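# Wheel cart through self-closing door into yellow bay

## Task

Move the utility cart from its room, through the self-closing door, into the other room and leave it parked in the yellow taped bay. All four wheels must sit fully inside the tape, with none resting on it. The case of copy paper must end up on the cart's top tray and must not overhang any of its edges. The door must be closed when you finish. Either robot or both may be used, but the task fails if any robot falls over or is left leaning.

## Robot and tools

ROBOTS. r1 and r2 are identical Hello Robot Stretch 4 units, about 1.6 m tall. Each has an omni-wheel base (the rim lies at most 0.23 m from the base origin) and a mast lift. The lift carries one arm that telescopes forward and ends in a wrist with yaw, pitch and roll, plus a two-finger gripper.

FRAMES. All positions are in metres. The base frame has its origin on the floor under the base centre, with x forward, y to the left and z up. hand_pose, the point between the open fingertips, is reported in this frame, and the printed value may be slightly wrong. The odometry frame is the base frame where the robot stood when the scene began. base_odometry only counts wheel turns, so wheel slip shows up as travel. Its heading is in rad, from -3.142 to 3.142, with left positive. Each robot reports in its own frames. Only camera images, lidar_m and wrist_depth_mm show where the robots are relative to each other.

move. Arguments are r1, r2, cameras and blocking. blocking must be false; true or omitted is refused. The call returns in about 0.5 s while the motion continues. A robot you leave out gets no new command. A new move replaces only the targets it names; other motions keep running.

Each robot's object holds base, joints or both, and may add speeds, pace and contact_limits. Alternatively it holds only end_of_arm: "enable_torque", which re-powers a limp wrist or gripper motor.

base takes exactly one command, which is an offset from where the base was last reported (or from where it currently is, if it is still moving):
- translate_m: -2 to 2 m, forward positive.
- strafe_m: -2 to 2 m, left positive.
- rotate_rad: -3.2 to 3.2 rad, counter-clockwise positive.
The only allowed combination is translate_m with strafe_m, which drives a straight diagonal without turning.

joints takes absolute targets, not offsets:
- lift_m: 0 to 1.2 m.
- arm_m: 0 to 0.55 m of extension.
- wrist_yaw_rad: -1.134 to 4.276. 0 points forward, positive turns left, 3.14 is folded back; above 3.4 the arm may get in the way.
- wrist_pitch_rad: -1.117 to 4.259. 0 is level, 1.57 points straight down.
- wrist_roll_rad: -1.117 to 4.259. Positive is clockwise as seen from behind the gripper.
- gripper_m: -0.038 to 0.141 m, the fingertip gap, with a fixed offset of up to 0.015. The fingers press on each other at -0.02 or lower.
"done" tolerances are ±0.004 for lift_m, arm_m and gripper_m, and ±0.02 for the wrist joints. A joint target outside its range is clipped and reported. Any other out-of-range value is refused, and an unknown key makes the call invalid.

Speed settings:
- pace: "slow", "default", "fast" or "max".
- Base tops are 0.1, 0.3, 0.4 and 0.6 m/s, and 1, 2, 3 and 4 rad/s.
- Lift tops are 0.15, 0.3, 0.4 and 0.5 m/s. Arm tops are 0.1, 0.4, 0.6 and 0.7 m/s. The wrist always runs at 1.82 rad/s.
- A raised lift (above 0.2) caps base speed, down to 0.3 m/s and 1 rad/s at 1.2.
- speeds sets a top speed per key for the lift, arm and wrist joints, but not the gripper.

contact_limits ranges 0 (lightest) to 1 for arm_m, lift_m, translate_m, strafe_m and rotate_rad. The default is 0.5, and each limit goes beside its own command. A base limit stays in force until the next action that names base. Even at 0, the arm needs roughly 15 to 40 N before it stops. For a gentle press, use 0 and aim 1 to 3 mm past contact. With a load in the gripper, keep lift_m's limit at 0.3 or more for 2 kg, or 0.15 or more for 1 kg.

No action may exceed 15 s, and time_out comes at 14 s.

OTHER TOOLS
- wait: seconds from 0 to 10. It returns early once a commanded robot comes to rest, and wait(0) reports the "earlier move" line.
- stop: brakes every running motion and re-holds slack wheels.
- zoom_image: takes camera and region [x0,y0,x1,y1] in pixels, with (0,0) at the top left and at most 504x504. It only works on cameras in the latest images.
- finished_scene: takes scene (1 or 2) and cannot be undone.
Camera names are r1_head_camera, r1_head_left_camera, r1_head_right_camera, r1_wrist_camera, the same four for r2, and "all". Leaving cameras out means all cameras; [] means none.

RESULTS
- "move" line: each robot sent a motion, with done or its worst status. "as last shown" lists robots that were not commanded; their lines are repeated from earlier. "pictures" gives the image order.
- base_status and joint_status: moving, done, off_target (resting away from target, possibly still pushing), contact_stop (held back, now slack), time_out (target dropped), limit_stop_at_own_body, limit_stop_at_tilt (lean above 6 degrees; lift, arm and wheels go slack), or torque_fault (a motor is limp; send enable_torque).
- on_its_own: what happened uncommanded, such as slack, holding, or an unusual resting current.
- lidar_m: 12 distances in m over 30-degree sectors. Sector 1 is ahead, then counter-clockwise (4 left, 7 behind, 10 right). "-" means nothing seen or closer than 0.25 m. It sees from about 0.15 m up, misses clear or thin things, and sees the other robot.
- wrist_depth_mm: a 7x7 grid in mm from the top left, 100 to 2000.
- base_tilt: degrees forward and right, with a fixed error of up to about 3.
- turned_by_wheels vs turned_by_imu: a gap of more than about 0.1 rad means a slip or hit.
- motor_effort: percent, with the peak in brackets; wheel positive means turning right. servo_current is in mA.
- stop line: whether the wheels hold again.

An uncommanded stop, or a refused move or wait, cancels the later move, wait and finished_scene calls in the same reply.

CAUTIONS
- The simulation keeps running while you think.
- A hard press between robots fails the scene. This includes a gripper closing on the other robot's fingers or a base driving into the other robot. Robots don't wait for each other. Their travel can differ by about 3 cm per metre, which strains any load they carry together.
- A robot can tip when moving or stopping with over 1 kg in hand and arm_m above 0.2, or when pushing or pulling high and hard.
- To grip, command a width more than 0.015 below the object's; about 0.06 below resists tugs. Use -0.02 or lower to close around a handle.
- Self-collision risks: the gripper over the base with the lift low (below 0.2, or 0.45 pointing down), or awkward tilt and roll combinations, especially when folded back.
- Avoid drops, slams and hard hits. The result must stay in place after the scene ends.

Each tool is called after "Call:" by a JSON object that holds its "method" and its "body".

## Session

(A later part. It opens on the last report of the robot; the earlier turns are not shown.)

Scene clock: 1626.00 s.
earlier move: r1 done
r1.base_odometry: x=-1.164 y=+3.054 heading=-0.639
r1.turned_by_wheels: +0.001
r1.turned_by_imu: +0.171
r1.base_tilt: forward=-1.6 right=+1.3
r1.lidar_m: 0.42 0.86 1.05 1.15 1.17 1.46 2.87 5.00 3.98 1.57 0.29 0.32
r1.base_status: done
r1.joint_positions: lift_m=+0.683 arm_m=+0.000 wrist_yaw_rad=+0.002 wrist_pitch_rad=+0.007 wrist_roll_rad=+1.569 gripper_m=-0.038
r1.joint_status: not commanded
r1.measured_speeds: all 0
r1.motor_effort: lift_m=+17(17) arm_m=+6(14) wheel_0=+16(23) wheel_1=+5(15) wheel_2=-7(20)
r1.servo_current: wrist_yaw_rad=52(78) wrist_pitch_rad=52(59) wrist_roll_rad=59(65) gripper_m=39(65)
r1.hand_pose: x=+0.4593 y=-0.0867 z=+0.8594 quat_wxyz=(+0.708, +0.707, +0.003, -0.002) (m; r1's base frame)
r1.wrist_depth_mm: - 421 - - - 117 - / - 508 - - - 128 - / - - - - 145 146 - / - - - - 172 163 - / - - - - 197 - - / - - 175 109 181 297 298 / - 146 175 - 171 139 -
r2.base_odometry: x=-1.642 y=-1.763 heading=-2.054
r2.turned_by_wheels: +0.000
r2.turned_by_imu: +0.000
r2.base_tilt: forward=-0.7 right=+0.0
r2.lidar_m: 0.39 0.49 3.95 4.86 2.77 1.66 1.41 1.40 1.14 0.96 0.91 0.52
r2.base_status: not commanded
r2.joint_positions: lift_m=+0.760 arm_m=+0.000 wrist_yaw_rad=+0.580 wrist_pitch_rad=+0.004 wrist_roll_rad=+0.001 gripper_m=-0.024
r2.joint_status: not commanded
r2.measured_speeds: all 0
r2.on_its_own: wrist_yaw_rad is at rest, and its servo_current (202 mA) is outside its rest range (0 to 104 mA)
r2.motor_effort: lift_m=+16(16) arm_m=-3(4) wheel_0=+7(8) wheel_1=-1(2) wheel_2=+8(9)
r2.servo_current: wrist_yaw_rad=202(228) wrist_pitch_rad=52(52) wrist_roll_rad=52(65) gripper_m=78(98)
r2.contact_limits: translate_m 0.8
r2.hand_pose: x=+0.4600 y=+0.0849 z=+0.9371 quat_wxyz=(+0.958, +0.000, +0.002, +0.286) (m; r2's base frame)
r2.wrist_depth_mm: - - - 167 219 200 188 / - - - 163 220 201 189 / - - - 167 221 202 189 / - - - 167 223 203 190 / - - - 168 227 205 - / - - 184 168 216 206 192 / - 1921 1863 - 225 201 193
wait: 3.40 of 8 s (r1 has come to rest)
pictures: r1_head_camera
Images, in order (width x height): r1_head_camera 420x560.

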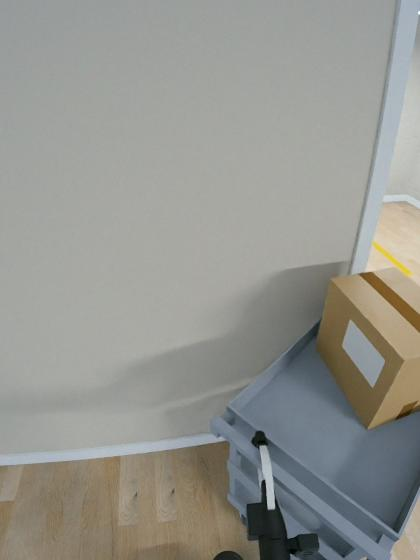

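Call:
{"method": "move", "body": {"r1": {"base":{"translate_m":-1.5,"strafe_m":-0.17},"pace":"default"}, "blocking": false, "cameras": []}}

Call:
{"method": "wait", "body": {"seconds": 9, "cameras": ["r1_head_camera","r1_wrist_camera"]}}

Scene clock: 1664.53 s.
move: r1 moving
r1.base_odometry: x=-1.191 y=+3.069 heading=-0.640
r1.turned_by_wheels: +0.000
r1.turned_by_imu: -0.001
r1.base_tilt: forward=-1.6 right=+1.3
r1.lidar_m: 0.44 0.89 1.08 1.16 1.19 1.44 2.87 4.97 3.95 1.58 0.32 0.33
r1.base_status: translate_m moving; strafe_m moving
r1.joint_positions: lift_m=+0.683 arm_m=+0.000 wrist_yaw_rad=+0.003 wrist_pitch_rad=+0.007 wrist_roll_rad=+1.569 gripper_m=-0.038
r1.joint_status: not commanded
r1.measured_speeds: translate_m=-0.121 strafe_m=-0.013 rotate_rad=-0.004 lift_m=+0.000 arm_m=+0.000 wrist_yaw_rad=-0.015 wrist_pitch_rad=+0.000 wrist_roll_rad=+0.000
r1.motor_effort: lift_m=+17(17) arm_m=+1(6) wheel_0=-5(13) wheel_1=-7(8) wheel_2=+9(12)
r1.servo_current: wrist_yaw_rad=52(59) wrist_pitch_rad=52(59) wrist_roll_rad=46(59) gripper_m=46(52)
r1.hand_pose: x=+0.4596 y=-0.0865 z=+0.8594 quat_wxyz=(+0.708, +0.707, +0.004, -0.001) (m; r1's base frame)
r1.wrist_depth_mm: - 418 427 - - 129 - / - 504 512 - 143 143 - / - - - - 160 160 - / - - - 103 181 - - / - - - 113 210 - - / - - 179 - 180 306 306 / - 139 167 126 175 133 -
r2.base_odometry: x=-1.642 y=-1.763 heading=-2.054
r2.turned_by_wheels: +0.000
r2.turned_by_imu: +0.000
r2.base_tilt: forward=-0.7 right=+0.0
r2.lidar_m: 0.39 0.48 3.92 4.85 2.81 1.66 1.40 1.37 1.13 0.96 0.94 0.53
r2.base_status: not commanded
r2.joint_positions: lift_m=+0.760 arm_m=+0.000 wrist_yaw_rad=+0.580 wrist_pitch_rad=+0.004 wrist_roll_rad=+0.001 gripper_m=-0.024
r2.joint_status: not commanded
r2.measured_speeds: all 0
r2.motor_effort: lift_m=+16(16) arm_m=-3(4) wheel_0=+7(7) wheel_1=-1(2) wheel_2=+8(9)
r2.servo_current: wrist_yaw_rad=215(215) wrist_pitch_rad=39(46) wrist_roll_rad=46(59) gripper_m=91(91)
r2.contact_limits: translate_m 0.8
r2.hand_pose: x=+0.4600 y=+0.0849 z=+0.9371 quat_wxyz=(+0.958, +0.000, +0.002, +0.286) (m; r2's base frame)
r2.wrist_depth_mm: - - - 167 219 199 187 / - - - 163 220 200 189 / - - - 167 222 202 190 / - - - 167 223 203 190 / - - - 168 225 206 - / - - 184 168 216 206 192 / - 1808 1863 - 225 202 194
pictures: none
No camera images: "cameras" was empty.

Scene clock: 1670.57 s.
earlier move: r1 done
r1.base_odometry: x=-2.470 y=+3.812 heading=-0.639
r1.turned_by_wheels: +0.001
r1.turned_by_imu: +0.004
r1.base_tilt: forward=-1.6 right=+1.3
r1.lidar_m: 0.31 0.35 1.18 1.05 1.09 1.35 2.58 3.46 4.06 3.67 2.44 0.56
r1.base_status: done
r1.joint_positions: lift_m=+0.683 arm_m=+0.000 wrist_yaw_rad=+0.011 wrist_pitch_rad=+0.007 wrist_roll_rad=+1.569 gripper_m=-0.038
r1.joint_status: not commanded
r1.measured_speeds: all 0
r1.motor_effort: lift_m=+17(17) arm_m=-4(6) wheel_0=+4(13) wheel_1=+1(9) wheel_2=+4(13)
r1.servo_current: wrist_yaw_rad=65(91) wrist_pitch_rad=52(59) wrist_roll_rad=52(78) gripper_m=39(52)
r1.hand_pose: x=+0.4602 y=-0.0843 z=+0.8594 quat_wxyz=(+0.708, +0.706, +0.006, +0.001) (m; r1's base frame)
r1.wrist_depth_mm: - - - - - 1708 1205 / - - - - - 1661 1205 / - - - 466 - 1618 1138 / - - - 268 - 1618 - / - - - 206 332 1808 - / - - - 174 246 1921 - / - - 179 - 176 133 -
r2.base_odometry: x=-1.642 y=-1.763 heading=-2.054
r2.turned_by_wheels: +0.000
r2.turned_by_imu: +0.001
r2.base_tilt: forward=-0.7 right=+0.0
r2.lidar_m: 0.40 0.44 2.42 4.85 2.80 1.62 1.41 1.40 1.11 0.94 0.93 0.54
r2.base_status: not commanded
r2.joint_positions: lift_m=+0.760 arm_m=+0.000 wrist_yaw_rad=+0.580 wrist_pitch_rad=+0.004 wrist_roll_rad=+0.001 gripper_m=-0.024
r2.joint_status: not commanded
r2.measured_speeds: all 0
r2.on_its_own: wrist_yaw_rad is at rest, and its servo_current (208 mA) is outside its rest range (0 to 104 mA)
r2.motor_effort: lift_m=+16(16) arm_m=-4(4) wheel_0=+7(8) wheel_1=-1(2) wheel_2=+8(9)
r2.servo_current: wrist_yaw_rad=208(221) wrist_pitch_rad=46(52) wrist_roll_rad=39(65) gripper_m=85(98)
r2.contact_limits: translate_m 0.8
r2.hand_pose: x=+0.4600 y=+0.0849 z=+0.9371 quat_wxyz=(+0.958, +0.000, +0.002, +0.286) (m; r2's base frame)
r2.wrist_depth_mm: - - - 167 219 200 187 / - - - 163 220 201 188 / - - - 167 221 202 189 / - - - 167 223 204 191 / - - - 168 225 205 - / - - 183 168 217 206 193 / - 1921 1921 - 224 201 193
wait: 6.03 of 9 s (r1 has come to rest)
pictures: r1_head_camera, r1_wrist_camera
Images, in order (width x height): r1_head_camera 420x560, r1_wrist_camera 616x392.

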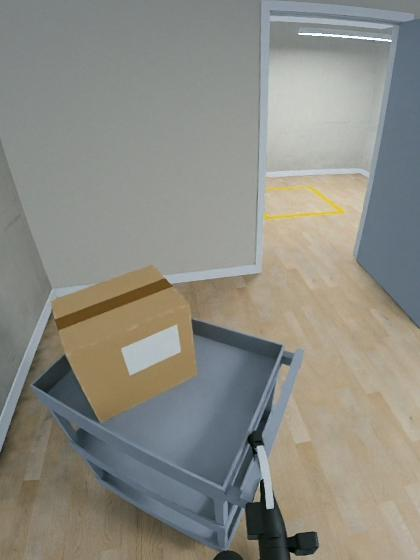

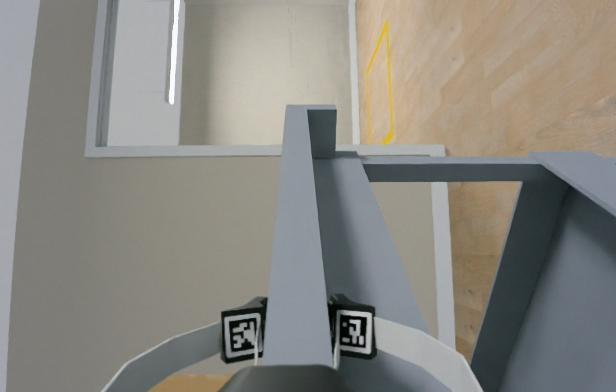

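Call:
{"method": "move", "body": {"r1": {"base":{"translate_m":-0.05,"strafe_m":-0.3},"pace":"slow"}, "blocking": false, "cameras": []}}

Call:
{"method": "wait", "body": {"seconds": 6, "cameras": []}}

Call:
{"method": "move", "body": {"r1": {"base":{"rotate_rad":0.4},"pace":"slow"}, "blocking": false, "cameras": []}}

Call:
{"method": "wait", "body": {"seconds": 4, "cameras": []}}

Call:
{"method": "move", "body": {"r1": {"base":{"translate_m":-0.05,"strafe_m":-0.35},"pace":"slow"}, "blocking": false, "cameras": []}}

Call:
{"method": "wait", "body": {"seconds": 6, "cameras": ["r1_head_camera"]}}

Scene clock: 1709.57 s.
move: r1 moving
r1.base_odometry: x=-2.479 y=+3.803 heading=-0.637
r1.turned_by_wheels: +0.002
r1.turned_by_imu: +0.002
r1.base_tilt: forward=-1.6 right=+1.2
r1.lidar_m: 0.32 0.37 1.23 1.07 1.09 1.34 2.64 3.48 4.04 3.65 2.43 0.61
r1.base_status: translate_m moving; strafe_m moving
r1.joint_positions: lift_m=+0.683 arm_m=+0.000 wrist_yaw_rad=+0.012 wrist_pitch_rad=+0.007 wrist_roll_rad=+1.569 gripper_m=-0.038
r1.joint_status: not commanded
r1.measured_speeds: translate_m=-0.008 strafe_m=-0.052 rotate_rad=-0.003 lift_m=+0.000 arm_m=+0.000 wrist_yaw_rad=+0.000 wrist_pitch_rad=+0.000 wrist_roll_rad=+0.000
r1.motor_effort: lift_m=+17(17) arm_m=-4(4) wheel_0=+15(17) wheel_1=-5(5) wheel_2=+8(10)
r1.servo_current: wrist_yaw_rad=78(91) wrist_pitch_rad=46(59) wrist_roll_rad=52(59) gripper_m=46(46)
r1.hand_pose: x=+0.4604 y=-0.0838 z=+0.8594 quat_wxyz=(+0.708, +0.706, +0.007, +0.002) (m; r1's base frame)
r1.wrist_depth_mm: - - - - - 1708 1205 / - - - - - 1756 1229 / - - - 466 - 1576 1160 / - - - 267 - 1576 - / - - - 206 329 1921 - / - - - 174 246 1863 - / - - 177 - 177 133 -
r2.base_odometry: x=-1.642 y=-1.763 heading=-2.054
r2.turned_by_wheels: +0.000
r2.turned_by_imu: +0.000
r2.base_tilt: forward=-0.7 right=+0.1
r2.lidar_m: 0.40 0.47 2.44 4.84 2.75 1.60 1.42 1.41 1.11 0.96 0.90 0.55
r2.base_status: not commanded
r2.joint_positions: lift_m=+0.760 arm_m=+0.000 wrist_yaw_rad=+0.580 wrist_pitch_rad=+0.004 wrist_roll_rad=+0.001 gripper_m=-0.024
r2.joint_status: not commanded
r2.measured_speeds: all 0
r2.motor_effort: lift_m=+16(16) arm_m=-3(4) wheel_0=+7(7) wheel_1=-1(2) wheel_2=+9(9)
r2.servo_current: wrist_yaw_rad=208(208) wrist_pitch_rad=46(52) wrist_roll_rad=52(52) gripper_m=91(98)
r2.contact_limits: translate_m 0.8
r2.hand_pose: x=+0.4600 y=+0.0849 z=+0.9371 quat_wxyz=(+0.958, +0.000, +0.002, +0.286) (m; r2's base frame)
r2.wrist_depth_mm: - - - 166 218 200 187 / - - - 163 220 200 189 / - - - 167 221 202 190 / - - - 167 222 204 190 / - - - 168 224 204 - / - - 185 168 216 207 193 / - 1863 1863 - 224 201 193
pictures: none
No camera images: "cameras" was empty.

Scene clock: 1713.33 s.
earlier move: r1 done
r1.base_odometry: x=-2.688 y=+3.601 heading=-0.638
r1.turned_by_wheels: -0.001
r1.turned_by_imu: -0.001
r1.base_tilt: forward=-1.6 right=+1.2
r1.lidar_m: 0.33 0.36 1.49 1.34 1.36 1.64 3.34 3.37 3.74 3.37 2.33 0.53
r1.base_status: done
r1.joint_positions: lift_m=+0.683 arm_m=+0.000 wrist_yaw_rad=+0.013 wrist_pitch_rad=+0.007 wrist_roll_rad=+1.569 gripper_m=-0.038
r1.joint_status: not commanded
r1.measured_speeds: all 0
r1.motor_effort: lift_m=+17(17) arm_m=+4(4) wheel_0=+6(18) wheel_1=-1(5) wheel_2=+1(11)
r1.servo_current: wrist_yaw_rad=72(111) wrist_pitch_rad=46(59) wrist_roll_rad=46(65) gripper_m=46(52)
r1.hand_pose: x=+0.4604 y=-0.0835 z=+0.8594 quat_wxyz=(+0.708, +0.706, +0.007, +0.002) (m; r1's base frame)
r1.wrist_depth_mm: - - - - - 1756 1205 / - - - - - 1708 1205 / - - - 480 - 1464 1182 / - - - 274 - 1661 - / - - - 202 324 1921 - / - - - 170 242 1863 - / - - 179 - 177 126 -
r2.base_odometry: x=-1.642 y=-1.763 heading=-2.054
r2.turned_by_wheels: +0.000
r2.turned_by_imu: +0.001
r2.base_tilt: forward=-0.7 right=+0.0
r2.lidar_m: 0.40 0.48 2.09 4.84 2.79 1.63 1.41 1.41 1.14 0.96 0.93 0.55
r2.base_status: not commanded
r2.joint_positions: lift_m=+0.760 arm_m=+0.000 wrist_yaw_rad=+0.580 wrist_pitch_rad=+0.004 wrist_roll_rad=+0.001 gripper_m=-0.024
r2.joint_status: not commanded
r2.measured_speeds: all 0
r2.on_its_own: wrist_yaw_rad is at rest, and its servo_current (202 mA) is outside its rest range (0 to 104 mA)
r2.motor_effort: lift_m=+16(16) arm_m=-3(4) wheel_0=+7(8) wheel_1=-1(2) wheel_2=+8(9)
r2.servo_current: wrist_yaw_rad=202(221) wrist_pitch_rad=52(52) wrist_roll_rad=52(59) gripper_m=78(98)
r2.contact_limits: translate_m 0.8
r2.hand_pose: x=+0.4600 y=+0.0849 z=+0.9371 quat_wxyz=(+0.958, +0.000, +0.002, +0.286) (m; r2's base frame)
r2.wrist_depth_mm: - - - 167 217 200 187 / - - - 163 220 200 187 / - - - 167 221 202 190 / - - - 168 224 204 190 / - - - 168 225 205 - / - - 184 168 216 206 193 / - 1808 1863 - 225 201 193
wait: 3.77 of 6 s (r1 has come to rest)
pictures: none
No camera images: "cameras" was empty.

Scene clock: 1713.83 s.
move: r1 moving
r1.base_odometry: x=-2.688 y=+3.601 heading=-0.514
r1.turned_by_wheels: +0.124
r1.turned_by_imu: +0.124
r1.base_tilt: forward=-1.6 right=+1.3
r1.lidar_m: 0.31 0.42 1.46 1.35 1.40 1.83 3.37 3.44 3.58 3.36 2.26 0.55
r1.base_status: rotate_rad moving
r1.joint_positions: lift_m=+0.683 arm_m=+0.000 wrist_yaw_rad=-0.004 wrist_pitch_rad=+0.007 wrist_roll_rad=+1.569 gripper_m=-0.038
r1.joint_status: not commanded
r1.measured_speeds: translate_m=-0.002 strafe_m=-0.003 rotate_rad=+0.484 lift_m=+0.000 arm_m=+0.000 wrist_yaw_rad=-0.077 wrist_pitch_rad=+0.000 wrist_roll_rad=+0.000
r1.motor_effort: lift_m=+17(17) arm_m=+3(4) wheel_0=-10(10) wheel_1=-4(5) wheel_2=-10(10)
r1.servo_current: wrist_yaw_rad=52(78) wrist_pitch_rad=52(59) wrist_roll_rad=59(65) gripper_m=39(46)
r1.hand_pose: x=+0.4589 y=-0.0886 z=+0.8594 quat_wxyz=(+0.708, +0.707, +0.001, -0.004) (m; r1's base frame)
r1.wrist_depth_mm: - - - - - 1756 1205 / - - - - - 1756 1229 / - - - 455 - 1499 492 / - - - 252 - 1756 - / - - - 191 278 1863 - / - - - - 225 1921 - / - 452 442 - 189 - -
r2.base_odometry: x=-1.642 y=-1.763 heading=-2.054
r2.turned_by_wheels: +0.000
r2.turned_by_imu: +0.000
r2.base_tilt: forward=-0.7 right=+0.1
r2.lidar_m: 0.39 0.49 2.13 4.85 2.80 1.64 1.41 1.40 1.12 0.96 0.92 0.55
r2.base_status: not commanded
r2.joint_positions: lift_m=+0.760 arm_m=+0.000 wrist_yaw_rad=+0.580 wrist_pitch_rad=+0.004 wrist_roll_rad=+0.001 gripper_m=-0.024
r2.joint_status: not commanded
r2.measured_speeds: all 0
r2.motor_effort: lift_m=+16(16) arm_m=-3(4) wheel_0=+7(7) wheel_1=-1(2) wheel_2=+8(9)
r2.servo_current: wrist_yaw_rad=202(208) wrist_pitch_rad=39(46) wrist_roll_rad=46(59) gripper_m=85(91)
r2.contact_limits: translate_m 0.8
r2.hand_pose: x=+0.4600 y=+0.0849 z=+0.9371 quat_wxyz=(+0.958, +0.000, +0.002, +0.286) (m; r2's base frame)
r2.wrist_depth_mm: - - - 167 218 200 187 / - - - 163 220 200 189 / - - - 167 221 202 190 / - - - 168 223 204 190 / - - - 168 225 205 - / - - 184 168 216 206 192 / - 1863 1808 - 225 201 193
pictures: none
No camera images: "cameras" was empty.

Scene clock: 1714.90 s.
earlier move: r1 done
r1.base_odometry: x=-2.688 y=+3.601 heading=-0.239
r1.turned_by_wheels: +0.275
r1.turned_by_imu: +0.276
r1.base_tilt: forward=-1.6 right=+1.3
r1.lidar_m: 0.32 0.62 1.36 1.35 1.53 2.60 3.32 3.81 3.40 3.38 2.02 0.47
r1.base_status: done
r1.joint_positions: lift_m=+0.683 arm_m=+0.000 wrist_yaw_rad=+0.003 wrist_pitch_rad=+0.007 wrist_roll_rad=+1.569 gripper_m=-0.038
r1.joint_status: not commanded
r1.measured_speeds: all 0
r1.motor_effort: lift_m=+17(17) arm_m=-4(4) wheel_0=-3(15) wheel_1=-2(7) wheel_2=-1(14)
r1.servo_current: wrist_yaw_rad=46(78) wrist_pitch_rad=46(59) wrist_roll_rad=65(65) gripper_m=46(52)
r1.hand_pose: x=+0.4595 y=-0.0866 z=+0.8594 quat_wxyz=(+0.708, +0.707, +0.003, -0.001) (m; r1's base frame)
r1.wrist_depth_mm: - - - 262 375 1397 384 / - - - 236 - 1708 - / - - - 219 289 1808 - / - - - 200 264 - - / - 496 496 238 244 - - / - 500 186 180 226 - - / - 504 508 144 210 - -
r2.base_odometry: x=-1.642 y=-1.763 heading=-2.054
r2.turned_by_wheels: +0.000
r2.turned_by_imu: +0.000
r2.base_tilt: forward=-0.7 right=+0.1
r2.lidar_m: 0.40 0.48 2.25 4.82 2.80 1.64 1.40 1.41 1.13 0.97 0.90 0.54
r2.base_status: not commanded
r2.joint_positions: lift_m=+0.760 arm_m=+0.000 wrist_yaw_rad=+0.580 wrist_pitch_rad=+0.004 wrist_roll_rad=+0.001 gripper_m=-0.024
r2.joint_status: not commanded
r2.measured_speeds: all 0
r2.on_its_own: wrist_yaw_rad is at rest, and its servo_current (202 mA) is outside its rest range (0 to 104 mA)
r2.motor_effort: lift_m=+16(16) arm_m=-3(4) wheel_0=+7(7) wheel_1=-1(2) wheel_2=+8(9)
r2.servo_current: wrist_yaw_rad=202(208) wrist_pitch_rad=39(52) wrist_roll_rad=39(59) gripper_m=91(91)
r2.contact_limits: translate_m 0.8
r2.hand_pose: x=+0.4600 y=+0.0849 z=+0.9371 quat_wxyz=(+0.958, +0.000, +0.002, +0.286) (m; r2's base frame)
r2.wrist_depth_mm: - - - 166 217 200 187 / - - - 163 220 200 189 / - - - 167 221 202 190 / - - - 168 223 204 191 / - - - 168 225 205 - / - - 184 169 216 205 192 / - 1921 1863 - 224 201 193
wait: 1.07 of 4 s (r1 has come to rest)
pictures: none
No camera images: "cameras" was empty.

Scene clock: 1715.40 s.
move: r1 moving
r1.base_odometry: x=-2.693 y=+3.589 heading=-0.238
r1.turned_by_wheels: +0.001
r1.turned_by_imu: +0.001
r1.base_tilt: forward=-1.6 right=+1.3
r1.lidar_m: 0.34 0.60 1.35 1.36 1.56 2.57 3.32 3.83 3.38 3.36 2.02 0.45
r1.base_status: translate_m moving; strafe_m moving
r1.joint_positions: lift_m=+0.683 arm_m=+0.000 wrist_yaw_rad=+0.003 wrist_pitch_rad=+0.007 wrist_roll_rad=+1.569 gripper_m=-0.038
r1.joint_status: not commanded
r1.measured_speeds: translate_m=-0.008 strafe_m=-0.051 rotate_rad=+0.001 lift_m=+0.000 arm_m=+0.000 wrist_yaw_rad=+0.000 wrist_pitch_rad=+0.000 wrist_roll_rad=+0.000
r1.motor_effort: lift_m=+17(17) arm_m=-3(4) wheel_0=+9(9) wheel_1=-7(7) wheel_2=+5(6)
r1.servo_current: wrist_yaw_rad=46(65) wrist_pitch_rad=46(52) wrist_roll_rad=46(72) gripper_m=46(46)
r1.hand_pose: x=+0.4595 y=-0.0866 z=+0.8594 quat_wxyz=(+0.708, +0.707, +0.003, -0.001) (m; r1's base frame)
r1.wrist_depth_mm: - - - 255 375 1499 387 / - - - 237 - 1708 - / - - - 216 289 1808 - / - - - 200 263 - - / - 496 492 239 246 - - / - 500 500 181 229 - - / - - 182 145 211 - -
r2.base_odometry: x=-1.642 y=-1.763 heading=-2.054
r2.turned_by_wheels: +0.000
r2.turned_by_imu: +0.000
r2.base_tilt: forward=-0.6 right=+0.0
r2.lidar_m: 0.40 0.46 2.22 4.86 2.81 1.65 1.40 1.41 1.11 0.96 0.92 0.56
r2.base_status: not commanded
r2.joint_positions: lift_m=+0.760 arm_m=+0.000 wrist_yaw_rad=+0.580 wrist_pitch_rad=+0.004 wrist_roll_rad=+0.001 gripper_m=-0.024
r2.joint_status: not commanded
r2.measured_speeds: all 0
r2.motor_effort: lift_m=+16(16) arm_m=-3(4) wheel_0=+7(7) wheel_1=-1(2) wheel_2=+9(9)
r2.servo_current: wrist_yaw_rad=189(215) wrist_pitch_rad=46(52) wrist_roll_rad=52(59) gripper_m=91(91)
r2.contact_limits: translate_m 0.8
r2.hand_pose: x=+0.4600 y=+0.0849 z=+0.9371 quat_wxyz=(+0.958, +0.000, +0.002, +0.286) (m; r2's base frame)
r2.wrist_depth_mm: - - - 166 218 199 187 / - - - 163 220 201 188 / - - - 167 221 202 190 / - - - 168 223 204 191 / - - - 168 225 205 - / - - 183 168 216 206 193 / - 1863 1863 - 224 201 193
pictures: none
No camera images: "cameras" was empty.

Scene clock: 1719.63 s.
earlier move: r1 done
r1.base_odometry: x=-2.819 y=+3.273 heading=-0.238
r1.turned_by_wheels: +0.000
r1.turned_by_imu: -0.001
r1.base_tilt: forward=-1.6 right=+1.3
r1.lidar_m: 0.33 0.44 1.71 1.71 1.94 3.22 3.37 3.63 3.04 3.02 1.79 0.51
r1.base_status: done
r1.joint_positions: lift_m=+0.683 arm_m=+0.000 wrist_yaw_rad=+0.004 wrist_pitch_rad=+0.007 wrist_roll_rad=+1.569 gripper_m=-0.038
r1.joint_status: not commanded
r1.measured_speeds: all 0
r1.motor_effort: lift_m=+17(17) arm_m=-3(4) wheel_0=+6(11) wheel_1=-1(8) wheel_2=+3(8)
r1.servo_current: wrist_yaw_rad=52(72) wrist_pitch_rad=46(59) wrist_roll_rad=52(72) gripper_m=46(52)
r1.hand_pose: x=+0.4596 y=-0.0863 z=+0.8594 quat_wxyz=(+0.708, +0.707, +0.004, -0.001) (m; r1's base frame)
r1.wrist_depth_mm: - - - - - 1708 1229 / - - - 418 - 1537 1160 / - - - 268 - 1618 - / - - - 230 327 1863 - / - - - 197 257 - - / - - - - 232 - - / - 462 180 148 197 - -
r2.base_odometry: x=-1.642 y=-1.763 heading=-2.054
r2.turned_by_wheels: +0.000
r2.turned_by_imu: +0.001
r2.base_tilt: forward=-0.7 right=+0.0
r2.lidar_m: 0.39 0.49 1.83 4.86 2.77 1.64 1.39 1.40 1.13 0.96 0.94 0.57
r2.base_status: not commanded
r2.joint_positions: lift_m=+0.760 arm_m=+0.000 wrist_yaw_rad=+0.580 wrist_pitch_rad=+0.004 wrist_roll_rad=+0.001 gripper_m=-0.024
r2.joint_status: not commanded
r2.measured_speeds: all 0
r2.on_its_own: wrist_yaw_rad is at rest, and its servo_current (202 mA) is outside its rest range (0 to 104 mA)
r2.motor_effort: lift_m=+16(16) arm_m=-4(4) wheel_0=+7(8) wheel_1=-1(2) wheel_2=+8(9)
r2.servo_current: wrist_yaw_rad=202(221) wrist_pitch_rad=39(52) wrist_roll_rad=46(59) gripper_m=91(98)
r2.contact_limits: translate_m 0.8
r2.hand_pose: x=+0.4600 y=+0.0849 z=+0.9371 quat_wxyz=(+0.958, +0.000, +0.002, +0.286) (m; r2's base frame)
r2.wrist_depth_mm: - - - 167 218 200 188 / - - - 163 220 201 188 / - - - 167 221 202 190 / - - - 168 223 204 190 / - - - 168 224 205 - / - - 182 168 216 206 192 / - 1756 1756 - 224 201 193
wait: 4.23 of 6 s (r1 has come to rest)
pictures: r1_head_camera
Images, in order (width x height): r1_head_camera 420x560.

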